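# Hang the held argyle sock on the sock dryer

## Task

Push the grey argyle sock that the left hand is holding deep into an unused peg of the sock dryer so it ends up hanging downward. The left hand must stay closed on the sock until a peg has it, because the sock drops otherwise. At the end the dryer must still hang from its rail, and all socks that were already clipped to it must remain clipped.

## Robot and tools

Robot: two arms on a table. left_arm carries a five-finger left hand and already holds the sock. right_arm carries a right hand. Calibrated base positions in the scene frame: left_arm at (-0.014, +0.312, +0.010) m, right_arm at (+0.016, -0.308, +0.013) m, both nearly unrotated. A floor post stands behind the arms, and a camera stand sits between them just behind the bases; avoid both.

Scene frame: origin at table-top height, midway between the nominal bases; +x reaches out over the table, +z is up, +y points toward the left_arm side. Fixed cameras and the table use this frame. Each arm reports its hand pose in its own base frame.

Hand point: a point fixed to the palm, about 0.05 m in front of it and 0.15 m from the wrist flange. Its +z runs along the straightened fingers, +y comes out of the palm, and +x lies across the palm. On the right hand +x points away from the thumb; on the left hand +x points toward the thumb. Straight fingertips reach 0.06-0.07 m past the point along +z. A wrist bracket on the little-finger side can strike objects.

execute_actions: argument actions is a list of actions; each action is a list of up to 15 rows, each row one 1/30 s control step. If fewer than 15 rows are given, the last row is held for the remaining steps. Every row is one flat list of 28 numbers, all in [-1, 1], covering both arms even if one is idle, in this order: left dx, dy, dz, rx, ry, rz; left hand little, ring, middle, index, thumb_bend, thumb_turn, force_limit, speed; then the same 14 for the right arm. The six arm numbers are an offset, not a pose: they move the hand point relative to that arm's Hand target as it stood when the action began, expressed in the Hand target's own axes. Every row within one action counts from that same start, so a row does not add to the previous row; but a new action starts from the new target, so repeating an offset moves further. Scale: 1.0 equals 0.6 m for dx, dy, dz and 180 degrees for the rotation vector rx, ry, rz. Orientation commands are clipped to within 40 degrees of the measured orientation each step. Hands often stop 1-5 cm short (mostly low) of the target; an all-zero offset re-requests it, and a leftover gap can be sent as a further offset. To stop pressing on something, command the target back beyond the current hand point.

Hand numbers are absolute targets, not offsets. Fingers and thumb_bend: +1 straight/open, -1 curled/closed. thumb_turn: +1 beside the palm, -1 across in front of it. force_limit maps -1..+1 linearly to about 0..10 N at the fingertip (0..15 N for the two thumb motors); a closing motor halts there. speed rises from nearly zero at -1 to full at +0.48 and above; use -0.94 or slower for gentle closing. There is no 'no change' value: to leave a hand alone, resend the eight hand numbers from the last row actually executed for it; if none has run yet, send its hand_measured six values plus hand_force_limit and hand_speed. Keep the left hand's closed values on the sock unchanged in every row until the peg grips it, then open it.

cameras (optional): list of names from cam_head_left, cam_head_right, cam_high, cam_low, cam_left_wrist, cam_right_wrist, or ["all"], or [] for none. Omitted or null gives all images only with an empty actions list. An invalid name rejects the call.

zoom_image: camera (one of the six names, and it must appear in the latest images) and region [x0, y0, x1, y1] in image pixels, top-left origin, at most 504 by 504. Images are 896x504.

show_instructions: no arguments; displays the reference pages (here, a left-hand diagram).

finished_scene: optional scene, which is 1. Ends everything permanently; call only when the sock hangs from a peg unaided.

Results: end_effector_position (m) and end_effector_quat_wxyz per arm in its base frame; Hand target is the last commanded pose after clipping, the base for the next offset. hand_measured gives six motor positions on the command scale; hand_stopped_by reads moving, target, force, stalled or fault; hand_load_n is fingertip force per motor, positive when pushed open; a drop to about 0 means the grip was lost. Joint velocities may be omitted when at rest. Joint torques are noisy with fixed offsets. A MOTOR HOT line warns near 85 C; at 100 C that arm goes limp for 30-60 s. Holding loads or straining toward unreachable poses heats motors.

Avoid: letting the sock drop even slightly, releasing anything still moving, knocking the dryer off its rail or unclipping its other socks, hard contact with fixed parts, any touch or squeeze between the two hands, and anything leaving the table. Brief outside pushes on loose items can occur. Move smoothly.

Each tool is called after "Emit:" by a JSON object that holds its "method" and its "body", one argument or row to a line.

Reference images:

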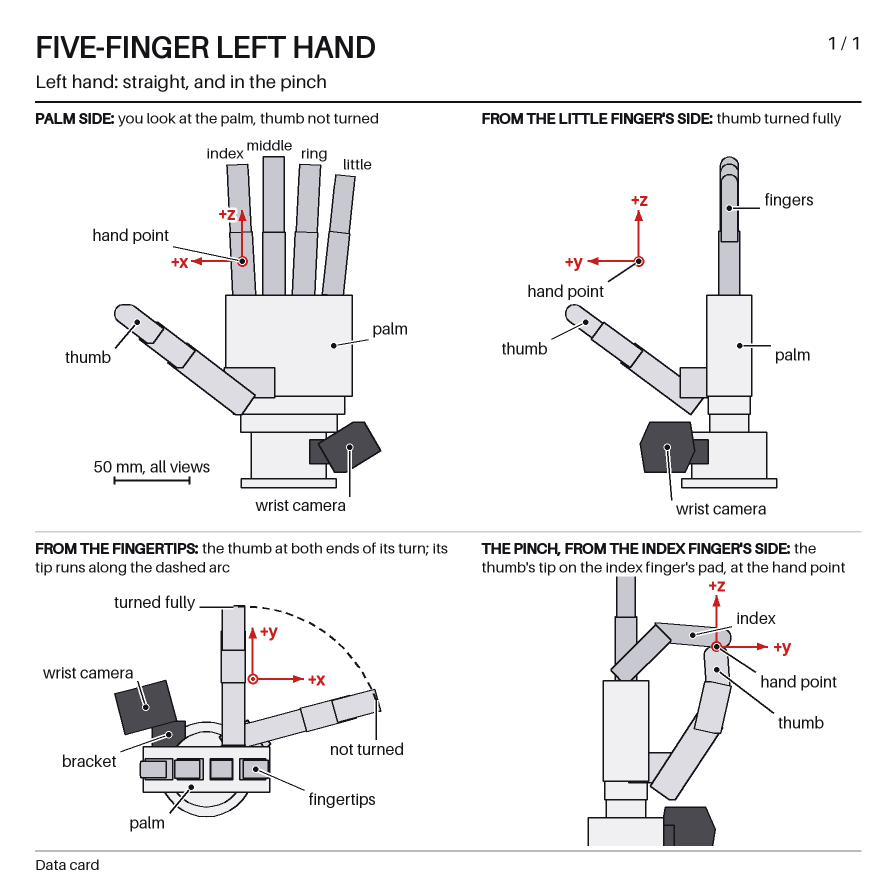

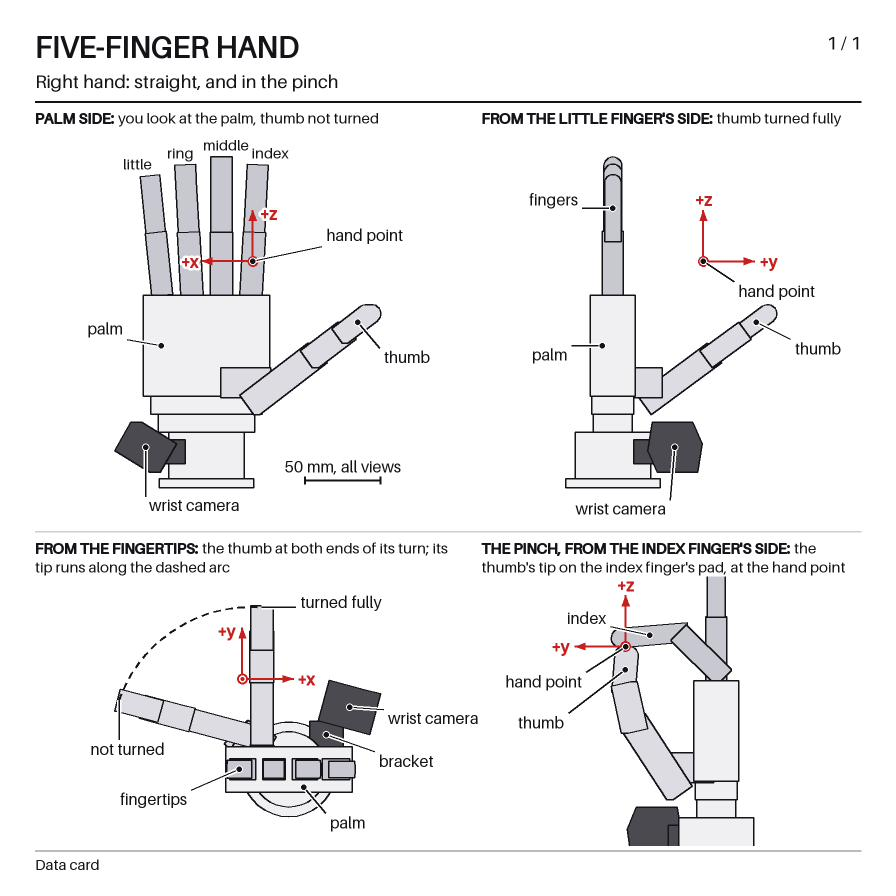

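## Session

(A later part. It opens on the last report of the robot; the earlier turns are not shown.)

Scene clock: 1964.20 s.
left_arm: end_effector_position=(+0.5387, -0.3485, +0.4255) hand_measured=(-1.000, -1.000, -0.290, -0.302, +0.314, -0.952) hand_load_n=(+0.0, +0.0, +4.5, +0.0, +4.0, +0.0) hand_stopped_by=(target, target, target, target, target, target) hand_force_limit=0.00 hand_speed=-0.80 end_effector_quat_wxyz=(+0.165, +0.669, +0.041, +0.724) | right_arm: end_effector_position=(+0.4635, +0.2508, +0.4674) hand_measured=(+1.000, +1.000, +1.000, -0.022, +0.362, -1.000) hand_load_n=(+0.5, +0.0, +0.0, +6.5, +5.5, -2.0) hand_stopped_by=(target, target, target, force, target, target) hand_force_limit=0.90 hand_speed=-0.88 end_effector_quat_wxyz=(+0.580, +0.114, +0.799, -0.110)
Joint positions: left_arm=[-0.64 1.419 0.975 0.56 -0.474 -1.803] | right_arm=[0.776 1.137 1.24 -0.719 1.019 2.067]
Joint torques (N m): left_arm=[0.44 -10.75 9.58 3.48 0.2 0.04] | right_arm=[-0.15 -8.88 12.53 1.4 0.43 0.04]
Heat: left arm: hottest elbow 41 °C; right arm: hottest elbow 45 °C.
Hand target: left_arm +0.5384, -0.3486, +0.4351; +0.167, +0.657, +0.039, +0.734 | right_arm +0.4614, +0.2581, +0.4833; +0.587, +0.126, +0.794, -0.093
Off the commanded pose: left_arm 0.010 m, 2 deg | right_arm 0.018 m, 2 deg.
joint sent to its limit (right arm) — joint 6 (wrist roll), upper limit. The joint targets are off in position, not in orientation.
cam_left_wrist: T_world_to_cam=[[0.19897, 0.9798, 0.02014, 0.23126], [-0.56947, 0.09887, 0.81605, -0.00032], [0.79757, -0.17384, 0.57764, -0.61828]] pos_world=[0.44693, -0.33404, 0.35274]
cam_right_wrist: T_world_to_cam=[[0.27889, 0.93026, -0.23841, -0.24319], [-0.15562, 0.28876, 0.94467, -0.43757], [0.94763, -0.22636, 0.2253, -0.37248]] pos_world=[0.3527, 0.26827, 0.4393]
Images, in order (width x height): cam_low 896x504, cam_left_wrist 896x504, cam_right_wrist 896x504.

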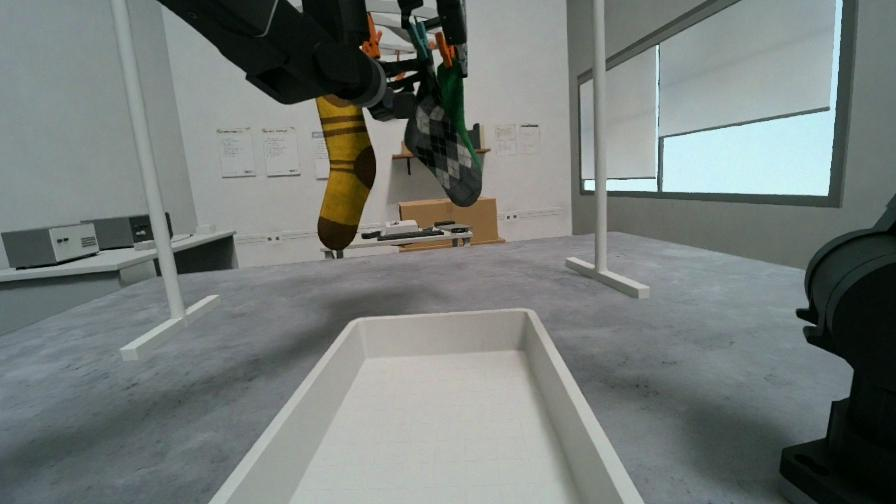

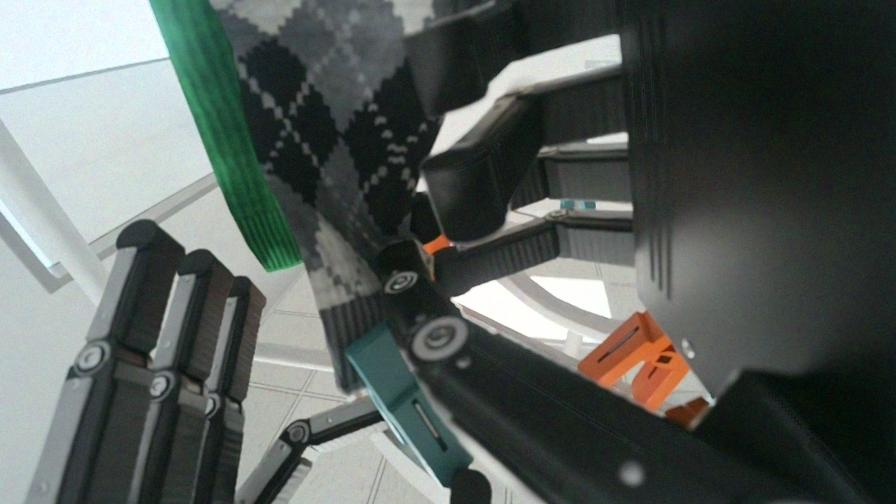

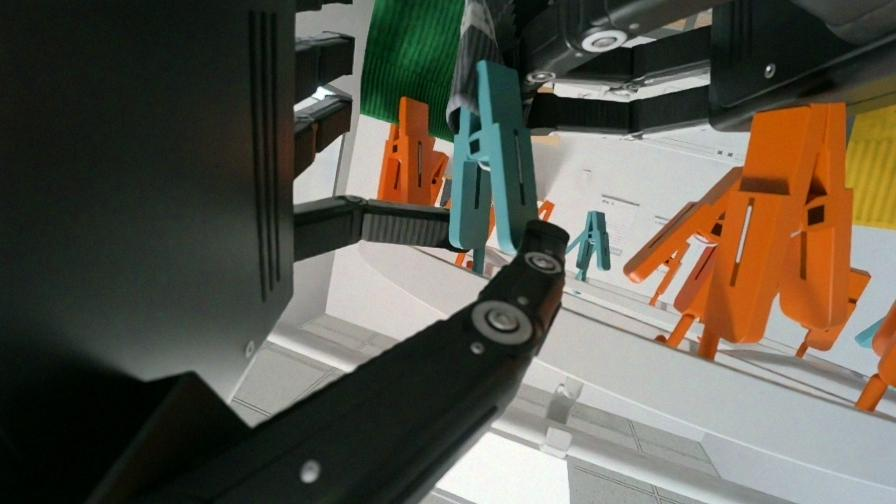

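Emit:
{"method": "execute_actions", "body": {
  "actions": [
    [[0,0,0,0,0,0,-1,-1,-0.290,-0.302,0.312,-0.952,0.0,-0.80,0,0,0,0,0,0,1,1,1,-0.1,0.46,-1,0.9,-0.88]]
  ],
  "cameras": ["cam_left_wrist","cam_right_wrist","cam_low"]
}}

Emit:
{"method": "zoom_image", "body": {
  "camera": "cam_right_wrist",
  "region": [400, 0, 600, 280]
}}

Emit:
{"method": "zoom_image", "body": {
  "camera": "cam_low",
  "region": [400, 0, 480, 100]
}}

Scene clock: 1972.07 s.
left_arm: end_effector_position=(+0.5393, -0.3477, +0.4255) hand_measured=(-1.000, -1.000, -0.290, -0.302, +0.314, -0.952) hand_load_n=(+0.0, +0.0, +4.5, +0.0, +4.0, +0.5) hand_stopped_by=(target, target, target, target, target, target) hand_force_limit=0.00 hand_speed=-0.80 end_effector_quat_wxyz=(+0.164, +0.669, +0.041, +0.724) | right_arm: end_effector_position=(+0.4635, +0.2507, +0.4674) hand_measured=(+1.000, +1.000, +1.000, -0.024, +0.460, -1.000) hand_load_n=(+0.0, +0.0, +0.0, +1.0, +0.5, -0.5) hand_stopped_by=(target, target, target, force, target, target) hand_force_limit=0.90 hand_speed=-0.88 end_effector_quat_wxyz=(+0.580, +0.114, +0.799, -0.110)
Joint positions: left_arm=[-0.639 1.419 0.975 0.56 -0.474 -1.803] | right_arm=[0.776 1.137 1.24 -0.719 1.019 2.067]
Joint torques (N m): left_arm=[0.38 -10.4 9.57 3.48 0.2 0.05] | right_arm=[-0.15 -8.82 12.53 1.39 0.42 0.04]
Heat: left arm: hottest elbow 41 °C; right arm: hottest elbow 45 °C.
Hand target: left_arm +0.5384, -0.3486, +0.4351; +0.167, +0.657, +0.039, +0.734 | right_arm +0.4614, +0.2580, +0.4833; +0.587, +0.126, +0.794, -0.094
Off the commanded pose: left_arm 0.010 m, 2 deg | right_arm 0.018 m, 2 deg.
joint sent to its limit (right arm) — joint 6 (wrist roll), upper limit. The joint targets are off in position, not in orientation.
cam_left_wrist: T_world_to_cam=[[0.19748, 0.9801, 0.0202, 0.23122], [-0.56964, 0.09796, 0.81603, -0.00032], [0.79782, -0.17265, 0.57765, -0.61828]] pos_world=[0.44743, -0.33334, 0.35274]
cam_right_wrist: T_world_to_cam=[[0.27923, 0.93013, -0.23851, -0.24321], [-0.1556, 0.28894, 0.94462, -0.4377], [0.94753, -0.22665, 0.22541, -0.37244]] pos_world=[0.3527, 0.26827, 0.4394]
Images, in order (width x height): cam_low 896x504, cam_left_wrist 896x504, cam_right_wrist 896x504.

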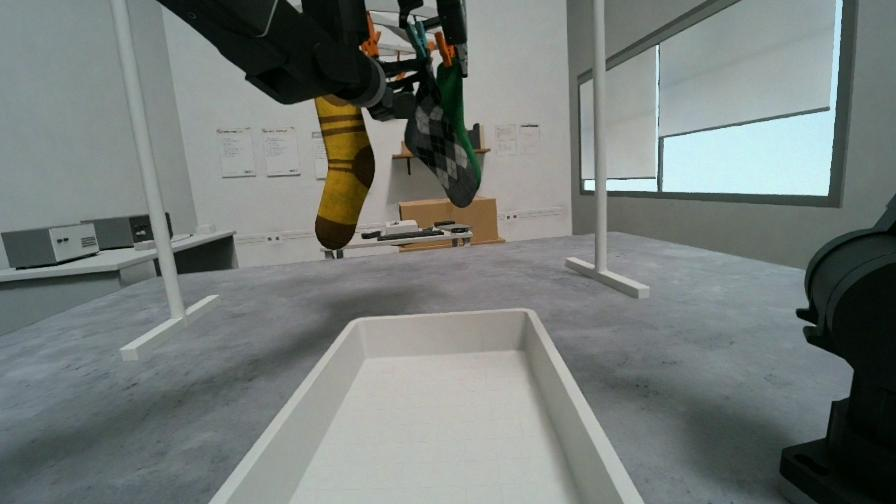

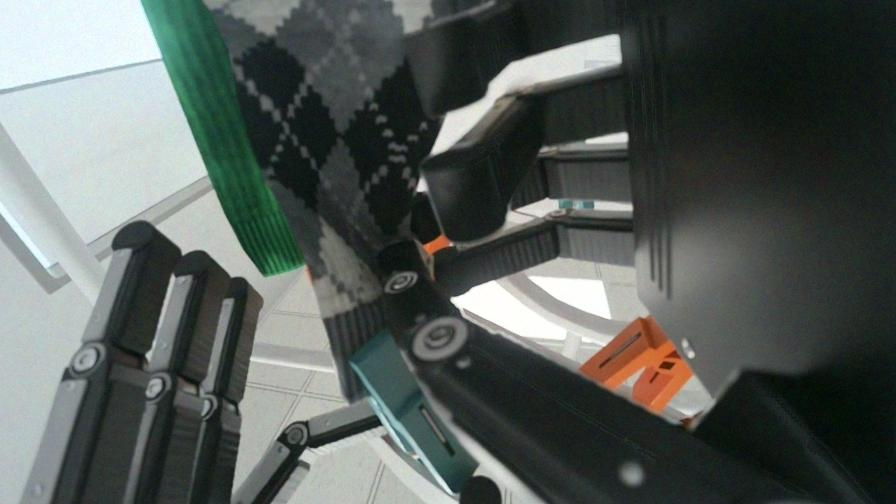

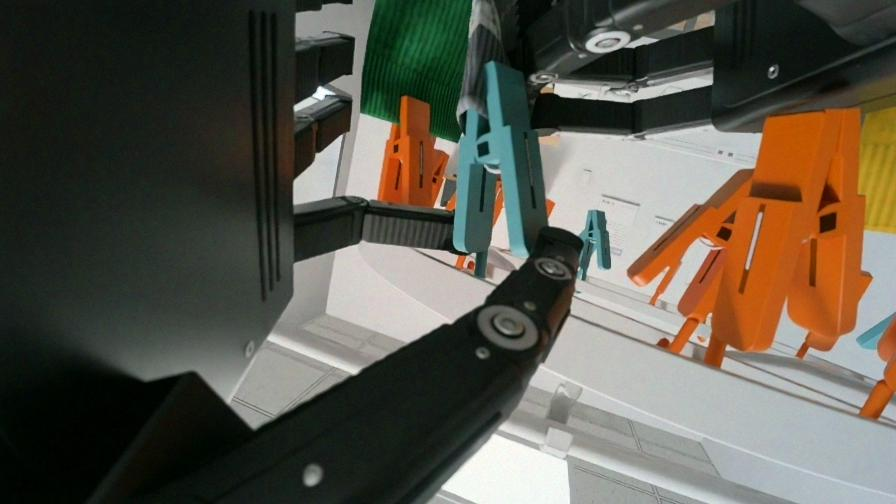

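Scaled by 1.800 from the camera's image (finer frame: 1280x720).

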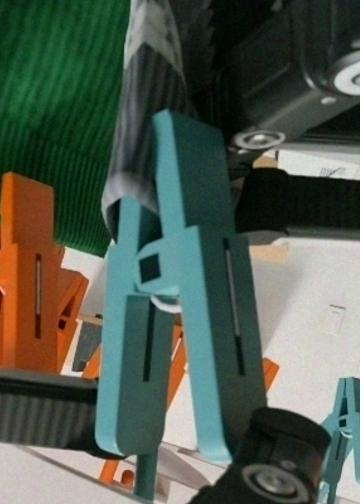

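Scaled by 5.040 from the camera's image (finer frame: 1280x720).

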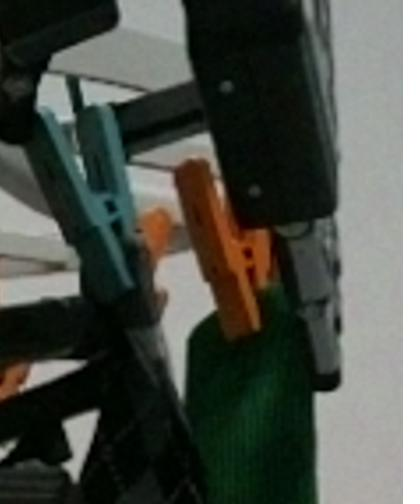

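Emit:
{"method": "execute_actions", "body": {
  "actions": [
    [[0,0,0,0,0,0,-1,-1,-0.290,-0.302,0.312,-0.952,0.0,-0.80,0,0,0,0,0,0,1,1,1,0.1,0.85,-1,0.9,-0.80]]
  ],
  "cameras": ["cam_left_wrist","cam_right_wrist","cam_low"]
}}

Emit:
{"method": "zoom_image", "body": {
  "camera": "cam_right_wrist",
  "region": [400, 0, 600, 280]
}}

Scene clock: 1978.80 s.
left_arm: end_effector_position=(+0.5393, -0.3477, +0.4255) hand_measured=(-1.000, -1.000, -0.290, -0.302, +0.314, -0.952) hand_load_n=(+0.0, +0.0, +4.0, +0.5, +3.5, +0.5) hand_stopped_by=(target, target, target, target, target, target) hand_force_limit=0.00 hand_speed=-0.80 end_effector_quat_wxyz=(+0.164, +0.669, +0.041, +0.724) | right_arm: end_effector_position=(+0.4635, +0.2507, +0.4674) hand_measured=(+1.000, +1.000, +1.000, +0.100, +0.850, -1.000) hand_load_n=(+0.0, +0.0, +0.0, +0.0, +0.0, +0.0) hand_stopped_by=(target, target, target, target, target, target) hand_force_limit=0.90 hand_speed=-0.80 end_effector_quat_wxyz=(+0.580, +0.114, +0.799, -0.110)
Joint positions: left_arm=[-0.639 1.419 0.975 0.56 -0.474 -1.803] | right_arm=[0.776 1.137 1.24 -0.719 1.019 2.067]
Joint torques (N m): left_arm=[0.56 -10.81 9.61 3.51 0.18 0.02] | right_arm=[-0.15 -8.88 12.53 1.4 0.42 0.04]
Heat: left arm: hottest elbow 41 °C; right arm: hottest elbow 45 °C.
Hand target: left_arm +0.5384, -0.3486, +0.4351; +0.167, +0.657, +0.039, +0.734 | right_arm +0.4614, +0.2580, +0.4833; +0.587, +0.126, +0.794, -0.094
Off the commanded pose: left_arm 0.010 m, 2 deg | right_arm 0.018 m, 2 deg.
joint sent to its limit (right arm) — joint 6 (wrist roll), upper limit. The joint targets are off in position, not in orientation.
cam_left_wrist: T_world_to_cam=[[0.19748, 0.9801, 0.0202, 0.23122], [-0.56964, 0.09796, 0.81603, -0.00032], [0.79782, -0.17265, 0.57765, -0.61828]] pos_world=[0.44743, -0.33334, 0.35274]
cam_right_wrist: T_world_to_cam=[[0.27923, 0.93013, -0.23851, -0.24321], [-0.1556, 0.28894, 0.94462, -0.4377], [0.94753, -0.22665, 0.22541, -0.37244]] pos_world=[0.3527, 0.26827, 0.4394]
Images, in order (width x height): cam_low 896x504, cam_left_wrist 896x504, cam_right_wrist 896x504.

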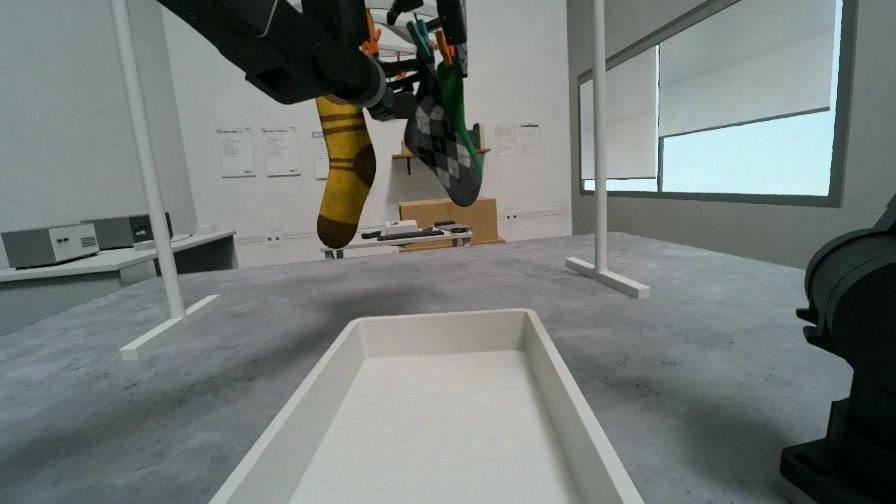

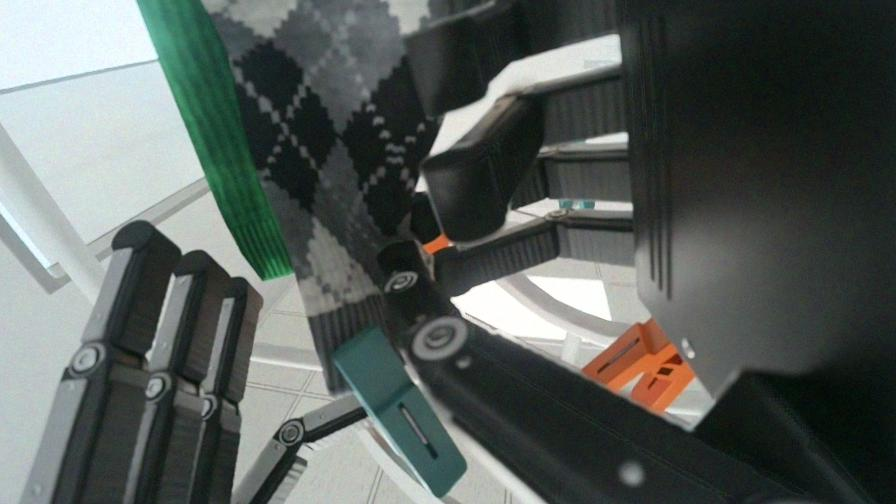

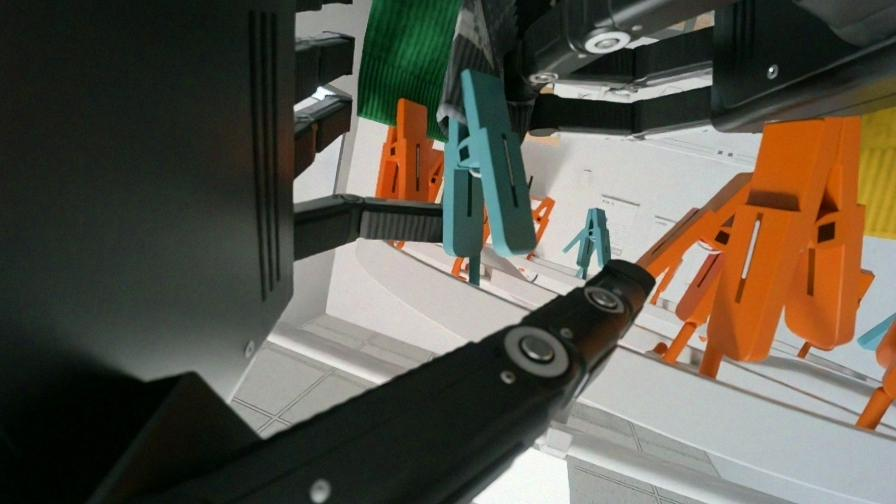

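Scaled by 1.800 from the camera's image (finer frame: 1280x720).

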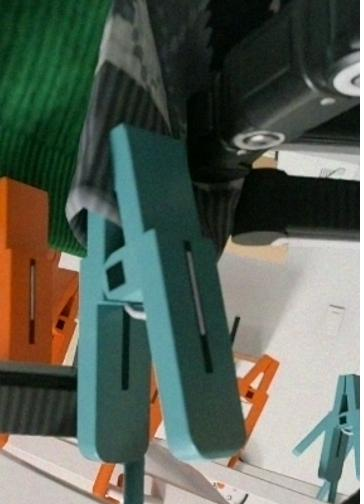

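Emit:
{"method": "execute_actions", "body": {
  "actions": [
    [[0,0,0,0,0,0,-1,-1,-0.290,-0.302,0.312,-0.952,0.0,-0.80,-0.010,-0.033,-0.004,0,0,0,1,1,1,0.18,0.85,-1,0.9,-0.70]]
  ],
  "cameras": ["cam_right_wrist","cam_low"]
}}

Emit:
{"method": "zoom_image", "body": {
  "camera": "cam_right_wrist",
  "region": [340, 0, 600, 300]
}}

Scene clock: 1998.40 s.
left_arm: end_effector_position=(+0.5390, -0.3475, +0.4264) hand_measured=(-1.000, -1.000, -0.290, -0.302, +0.314, -0.952) hand_load_n=(+0.0, +0.0, +4.5, +0.0, +4.0, +0.5) hand_stopped_by=(target, target, target, target, target, target) hand_force_limit=0.00 hand_speed=-0.80 end_effector_quat_wxyz=(+0.165, +0.667, +0.042, +0.725) | right_arm: end_effector_position=(+0.4543, +0.2475, +0.4811) hand_measured=(+1.000, +1.000, +1.000, +0.180, +0.850, -1.000) hand_load_n=(+0.0, +0.0, +0.0, +0.0, +0.0, -0.5) hand_stopped_by=(target, target, target, target, target, target) hand_force_limit=0.90 hand_speed=-0.70 end_effector_quat_wxyz=(+0.586, +0.117, +0.796, -0.096)
Joint positions: left_arm=[-0.639 1.419 0.975 0.563 -0.474 -1.803] | right_arm=[0.782 1.106 1.24 -0.721 1.011 2.067]
Joint torques (N m): left_arm=[0.44 -10.58 9.61 3.29 0.2 0.05] | right_arm=[-1.55 -9.05 11.75 0.38 0.14 0.04]
Heat: left arm: hottest elbow 40 °C; right arm: hottest elbow 45 °C.
Hand target: left_arm +0.5384, -0.3486, +0.4350; +0.167, +0.658, +0.039, +0.734 | right_arm +0.4547, +0.2394, +0.4898; +0.587, +0.126, +0.794, -0.093
Off the commanded pose: left_arm 0.009 m, 2 deg | right_arm 0.012 m, 1 deg.
joint sent to its limit (right arm) — joint 6 (wrist roll), upper limit. The joint targets are off in position, not in orientation.
cam_right_wrist: T_world_to_cam=[[0.27123, 0.93892, -0.21179, -0.2458], [-0.17553, 0.2646, 0.94825, -0.43775], [0.94637, -0.22002, 0.23658, -0.37398]] pos_world=[0.34375, 0.26434, 0.45151]
Images, in order (width x height): cam_low 896x504, cam_right_wrist 896x504.

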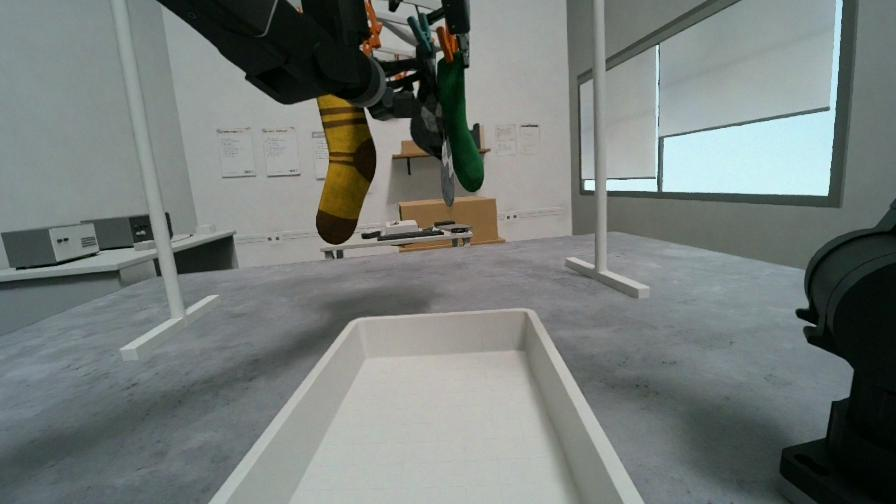

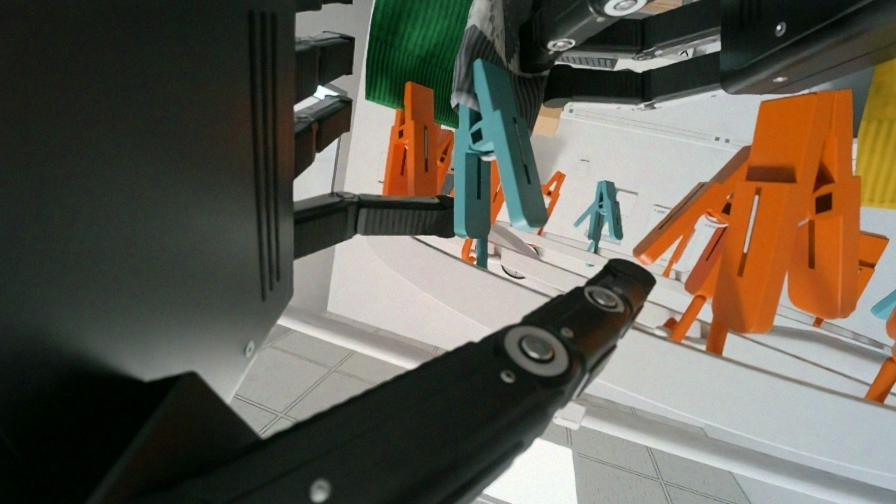

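Scaled by 1.680 from the camera's image (finer frame: 1280x720).

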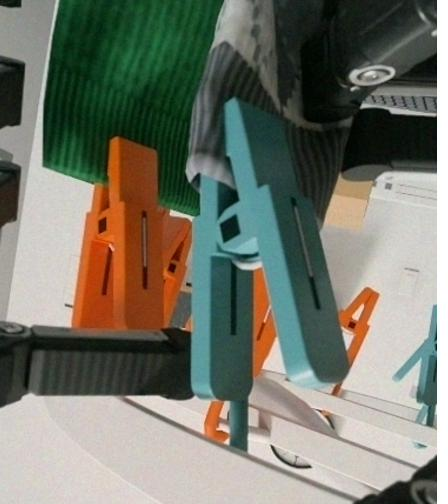

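Emit:
{"method": "execute_actions", "body": {
  "actions": [
    [[0,0,0,0,0,0,-1,-1,-0.290,-0.302,0.312,-0.952,0.0,-0.80,-0.005,-0.045,-0.01,0,0,0,1,1,1,0.28,0.85,-1,0.9,-0.70]]
  ],
  "cameras": ["cam_right_wrist","cam_left_wrist","cam_low"]
}}

Scene clock: 2004.53 s.
left_arm: end_effector_position=(+0.5390, -0.3475, +0.4264) hand_measured=(-1.000, -1.000, -0.290, -0.302, +0.314, -0.952) hand_load_n=(+0.0, +0.0, +4.0, +0.0, +4.0, +0.0) hand_stopped_by=(target, target, target, target, target, target) hand_force_limit=0.00 hand_speed=-0.80 end_effector_quat_wxyz=(+0.165, +0.667, +0.042, +0.725) | right_arm: end_effector_position=(+0.4424, +0.2135, +0.4982) hand_measured=(+1.000, +1.000, +1.000, +0.280, +0.850, -1.000) hand_load_n=(+0.0, +0.0, +0.0, +0.0, +0.0, +0.0) hand_stopped_by=(target, target, target, target, target, target) hand_force_limit=0.90 hand_speed=-0.70 end_effector_quat_wxyz=(+0.592, +0.137, +0.789, -0.086)
Joint positions: left_arm=[-0.639 1.419 0.975 0.563 -0.474 -1.803] | right_arm=[0.743 1.028 1.214 -0.731 0.99 2.067]
Joint torques (N m): left_arm=[0.38 -10.7 9.66 3.3 0.19 0.04] | right_arm=[-1.26 -7.3 10.7 0.34 0.11 -0.22]
Heat: left arm: hottest elbow 40 °C; right arm: hottest elbow 45 °C.
Hand target: left_arm +0.5384, -0.3486, +0.4350; +0.167, +0.658, +0.039, +0.734 | right_arm +0.4417, +0.2152, +0.4945; +0.587, +0.126, +0.794, -0.093
Off the commanded pose: left_arm 0.009 m, 2 deg | right_arm 0.004 m, 2 deg.
cam_left_wrist: T_world_to_cam=[[0.19742, 0.98014, 0.0187, 0.23178], [-0.57187, 0.09966, 0.81427, 0.00138], [0.79623, -0.17145, 0.58019, -0.61842]] pos_world=[0.44743, -0.33334, 0.35334]
cam_right_wrist: T_world_to_cam=[[0.29598, 0.93986, -0.17048, -0.23881], [-0.19141, 0.23322, 0.9534, -0.43588], [0.93582, -0.24956, 0.24893, -0.36946]] pos_world=[0.333, 0.2339, 0.46683]
Images, in order (width x height): cam_low 896x504, cam_left_wrist 896x504, cam_right_wrist 896x504.

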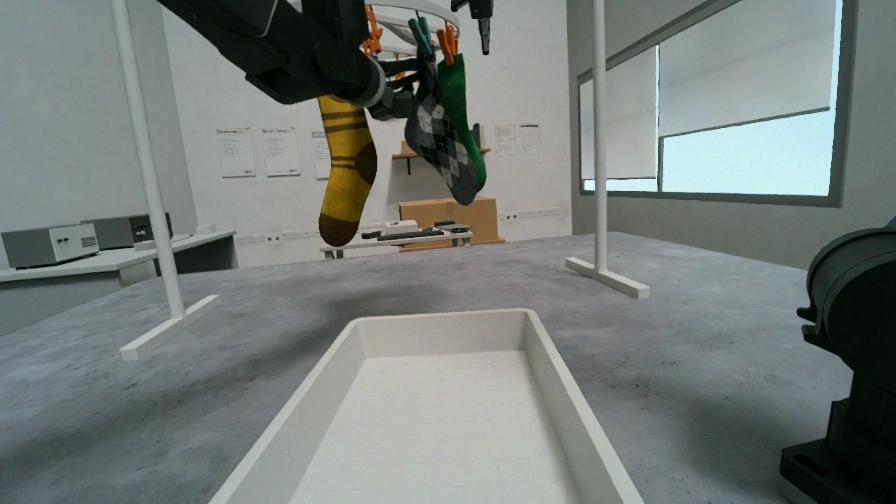

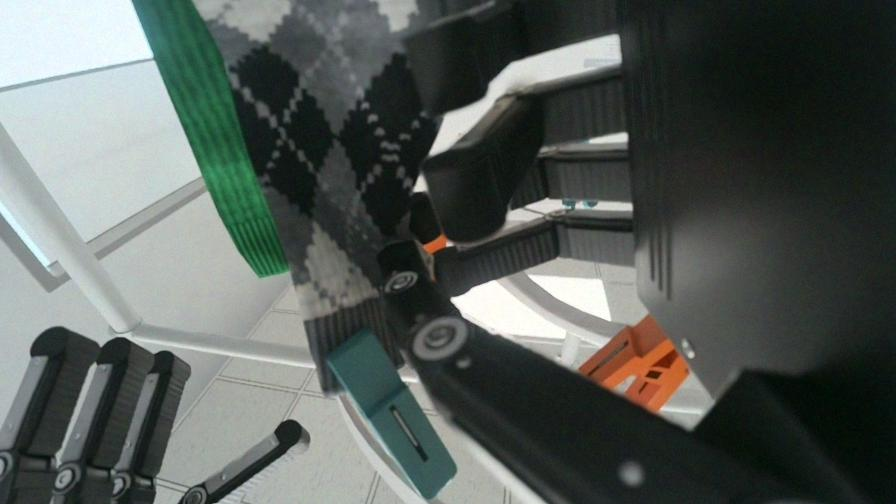

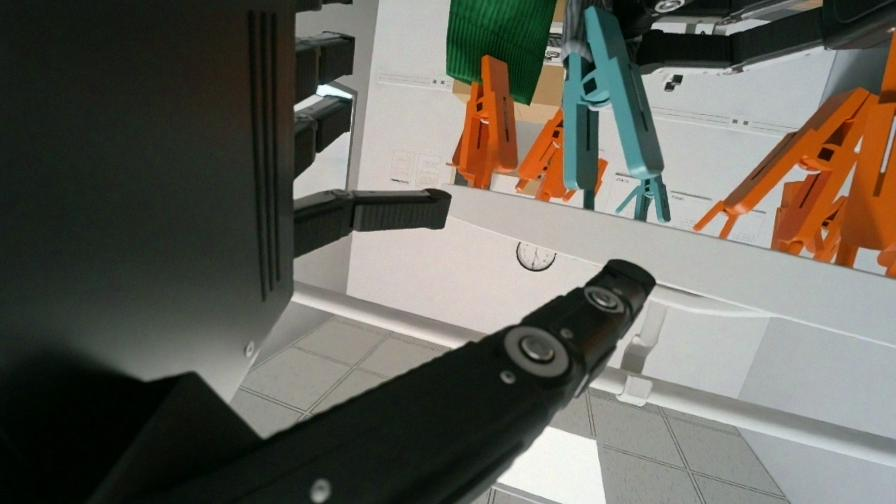

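Emit:
{"method": "zoom_image", "body": {
  "camera": "cam_right_wrist",
  "region": [520, 0, 720, 240]
}}

Emit:
{"method": "zoom_image", "body": {
  "camera": "cam_left_wrist",
  "region": [280, 290, 480, 504]
}}

Emit:
{"method": "zoom_image", "body": {
  "camera": "cam_low",
  "region": [380, 0, 500, 120]
}}

Scaled by 2.100 from the camera's image (finer frame: 1280x720).

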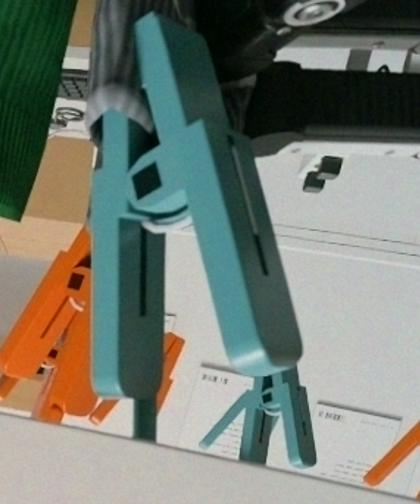

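Scaled by 2.355 from the camera's image (finer frame: 1280x720).

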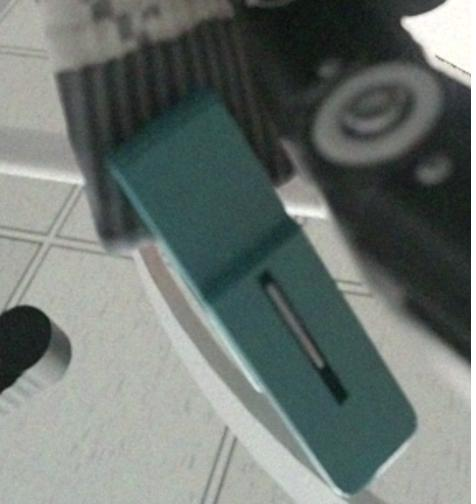

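Scaled by 4.200 from the camera's image (finer frame: 1280x720).

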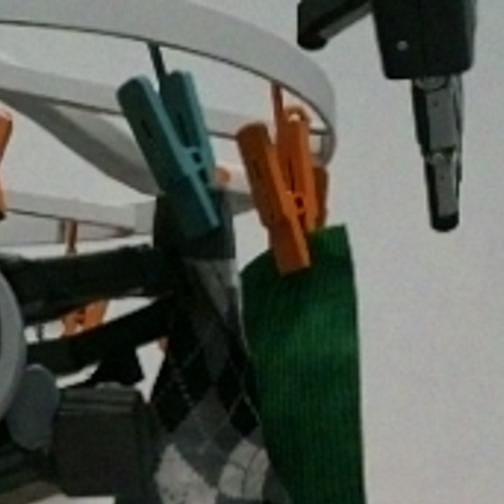

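Emit:
{"method": "execute_actions", "body": {
  "actions": [
    [[0,0,0,0,0,0,-1,-1,-0.290,-0.302,0.40,-0.952,0.0,-0.88,0,0,0,0,0,0,1,1,1,0.28,0.85,-1,0.9,-0.70]]
  ],
  "cameras": ["cam_right_wrist","cam_left_wrist","cam_low"]
}}

Scene clock: 2021.00 s.
left_arm: end_effector_position=(+0.5390, -0.3475, +0.4264) hand_measured=(-1.000, -1.000, -0.290, -0.302, +0.400, -0.952) hand_load_n=(+0.0, +0.0, +0.5, +0.0, +0.0, -0.5) hand_stopped_by=(target, target, target, target, target, target) hand_force_limit=0.00 hand_speed=-0.88 end_effector_quat_wxyz=(+0.165, +0.667, +0.042, +0.725) | right_arm: end_effector_position=(+0.4424, +0.2135, +0.4982) hand_measured=(+1.000, +1.000, +1.000, +0.280, +0.850, -1.000) hand_load_n=(+0.0, +0.0, +0.0, +0.0, +0.0, +0.0) hand_stopped_by=(target, target, target, target, target, target) hand_force_limit=0.90 hand_speed=-0.70 end_effector_quat_wxyz=(+0.592, +0.137, +0.789, -0.086)
Joint positions: left_arm=[-0.639 1.419 0.975 0.563 -0.474 -1.803] | right_arm=[0.743 1.028 1.214 -0.731 0.99 2.067]
Joint torques (N m): left_arm=[0.26 -10.81 9.61 3.33 0.19 0.03] | right_arm=[-1.26 -7 10.67 0.34 0.1 -0.22]
Heat: left arm: hottest elbow 40 °C; right arm: hottest elbow 45 °C.
Hand target: left_arm +0.5384, -0.3486, +0.4350; +0.167, +0.658, +0.039, +0.734 | right_arm +0.4417, +0.2152, +0.4945; +0.587, +0.126, +0.794, -0.093
Off the commanded pose: left_arm 0.009 m, 2 deg | right_arm 0.004 m, 2 deg.
cam_left_wrist: T_world_to_cam=[[0.19742, 0.98014, 0.0187, 0.23178], [-0.57187, 0.09966, 0.81427, 0.00138], [0.79623, -0.17145, 0.58019, -0.61842]] pos_world=[0.44743, -0.33334, 0.35334]
cam_right_wrist: T_world_to_cam=[[0.29598, 0.93986, -0.17048, -0.23881], [-0.19141, 0.23322, 0.9534, -0.43588], [0.93582, -0.24956, 0.24893, -0.36946]] pos_world=[0.333, 0.2339, 0.46683]
Images, in order (width x height): cam_low 896x504, cam_left_wrist 896x504, cam_right_wrist 896x504.

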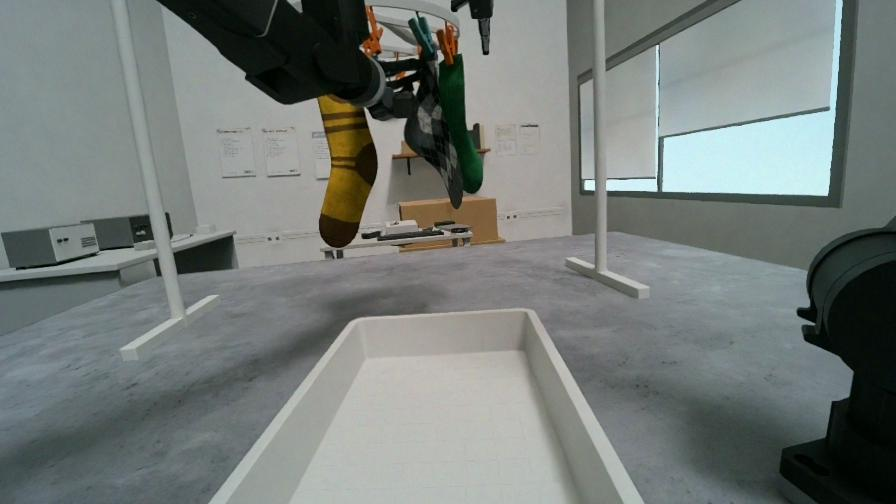

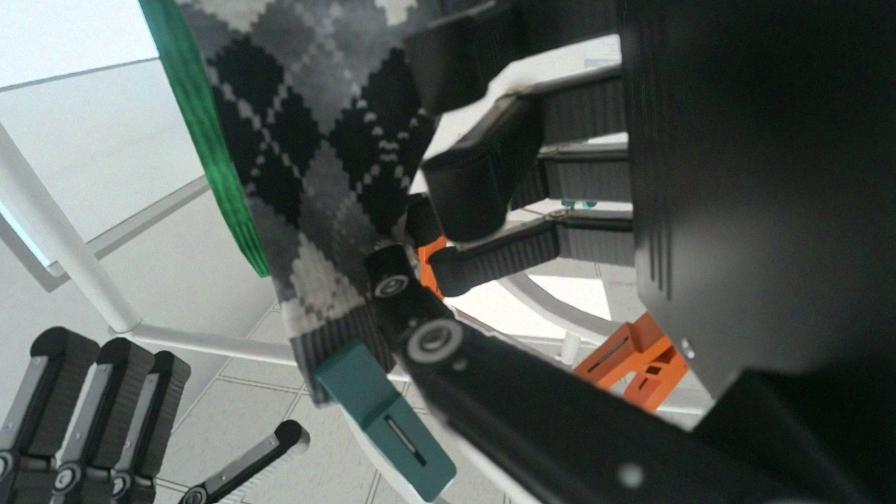

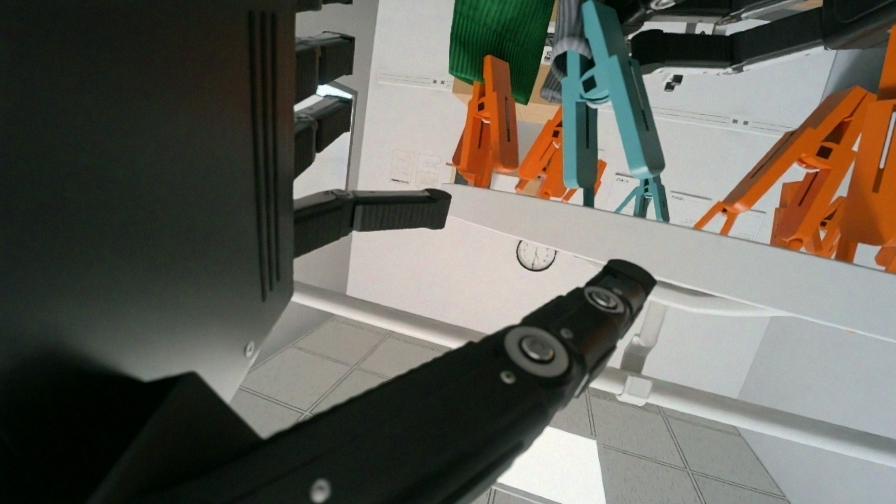

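Emit:
{"method": "execute_actions", "body": {
  "actions": [
    [[0,0,0,0,0,0,-1,-1,-0.290,-0.302,0.80,-0.952,0.0,-0.75,0,0,0,0,0,0,1,1,1,0.28,0.85,-1,0.9,-0.70]]
  ],
  "cameras": ["cam_right_wrist","cam_left_wrist","cam_low","cam_head_left"]
}}

Emit:
{"method": "zoom_image", "body": {
  "camera": "cam_low",
  "region": [380, 0, 500, 120]
}}

Scene clock: 2028.70 s.
left_arm: end_effector_position=(+0.5390, -0.3475, +0.4264) hand_measured=(-1.000, -1.000, -0.290, -0.302, +0.800, -0.952) hand_load_n=(+0.0, +0.0, +0.5, +0.0, +0.0, -0.5) hand_stopped_by=(target, target, target, target, target, target) hand_force_limit=0.00 hand_speed=-0.75 end_effector_quat_wxyz=(+0.165, +0.667, +0.042, +0.725) | right_arm: end_effector_position=(+0.4424, +0.2135, +0.4982) hand_measured=(+1.000, +1.000, +1.000, +0.280, +0.850, -1.000) hand_load_n=(+0.0, +0.0, +0.0, +0.0, +0.0, -0.5) hand_stopped_by=(target, target, target, target, target, target) hand_force_limit=0.90 hand_speed=-0.70 end_effector_quat_wxyz=(+0.592, +0.137, +0.789, -0.086)
Joint positions: left_arm=[-0.639 1.419 0.975 0.563 -0.474 -1.803] | right_arm=[0.743 1.028 1.214 -0.731 0.99 2.067]
Joint torques (N m): left_arm=[0.5 -10.75 9.59 3.29 0.2 0.05] | right_arm=[-1.26 -7 10.67 0.34 0.11 -0.22]
Heat: left arm: hottest elbow 40 °C; right arm: hottest elbow 45 °C.
Hand target: left_arm +0.5384, -0.3486, +0.4350; +0.167, +0.658, +0.039, +0.734 | right_arm +0.4417, +0.2152, +0.4945; +0.587, +0.126, +0.794, -0.093
Off the commanded pose: left_arm 0.009 m, 2 deg | right_arm 0.004 m, 2 deg.
cam_left_wrist: T_world_to_cam=[[0.19742, 0.98014, 0.0187, 0.23178], [-0.57187, 0.09966, 0.81427, 0.00138], [0.79623, -0.17145, 0.58019, -0.61842]] pos_world=[0.44743, -0.33334, 0.35334]
cam_right_wrist: T_world_to_cam=[[0.29598, 0.93986, -0.17048, -0.23881], [-0.19141, 0.23322, 0.9534, -0.43588], [0.93582, -0.24956, 0.24893, -0.36946]] pos_world=[0.333, 0.2339, 0.46683]
Images, in order (width x height): cam_head_left 896x504, cam_low 896x504, cam_left_wrist 896x504, cam_right_wrist 896x504.

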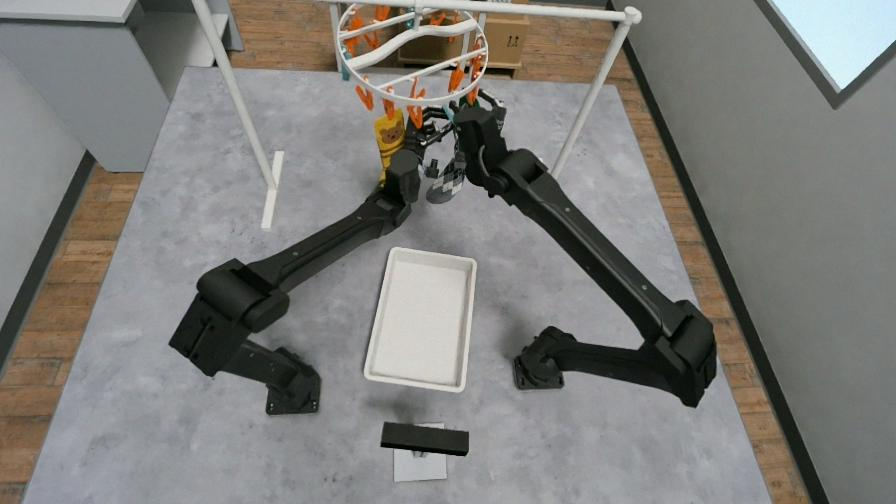

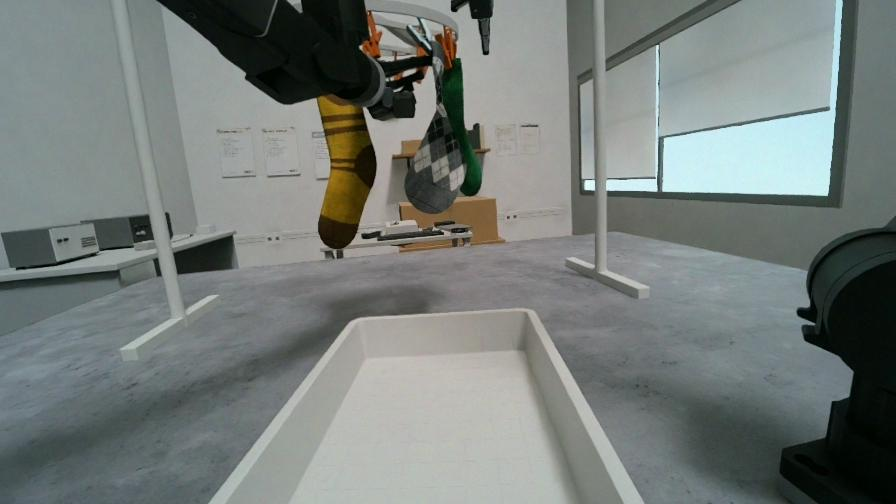

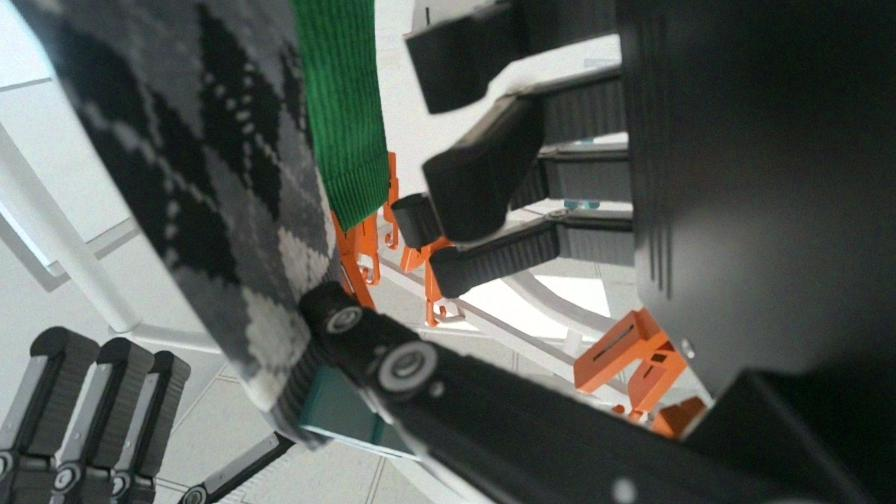

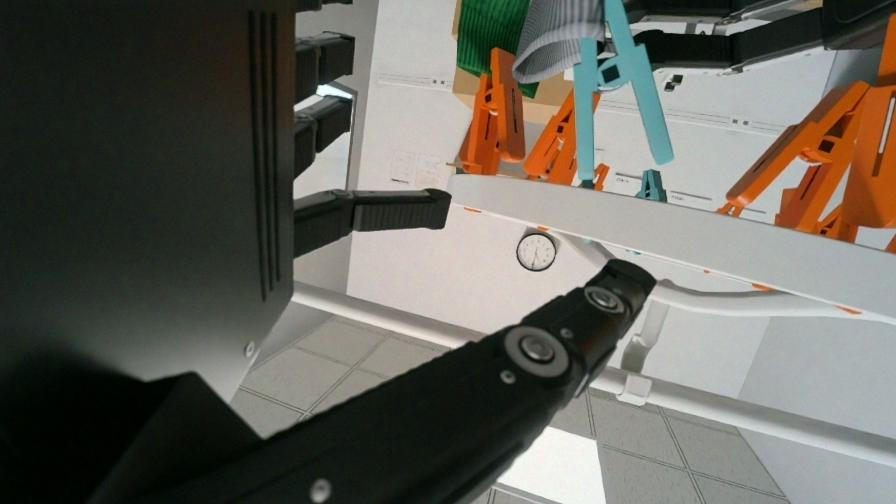

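Scaled by 4.200 from the camera's image (finer frame: 1280x720).

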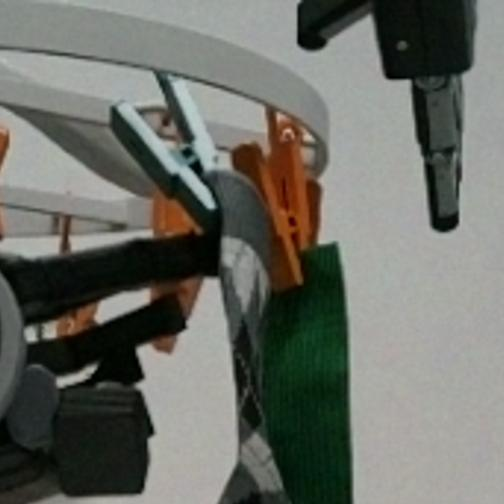

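Emit:
{"method": "zoom_image", "body": {
  "camera": "cam_right_wrist",
  "region": [480, 0, 720, 240]
}}

Emit:
{"method": "zoom_image", "body": {
  "camera": "cam_left_wrist",
  "region": [220, 250, 460, 504]
}}

Scaled by 2.100 from the camera's image (finer frame: 1280x720).

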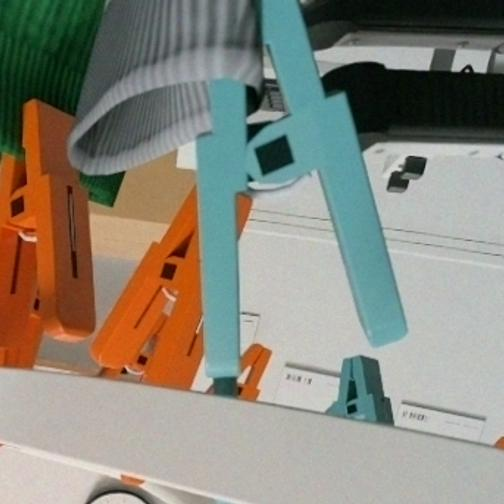

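Scaled by 1.984 from the camera's image (finer frame: 1280x720).

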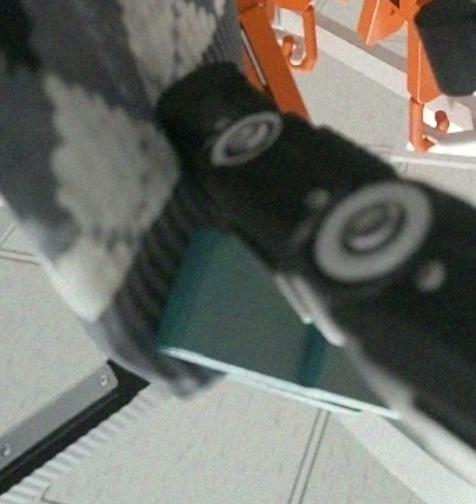

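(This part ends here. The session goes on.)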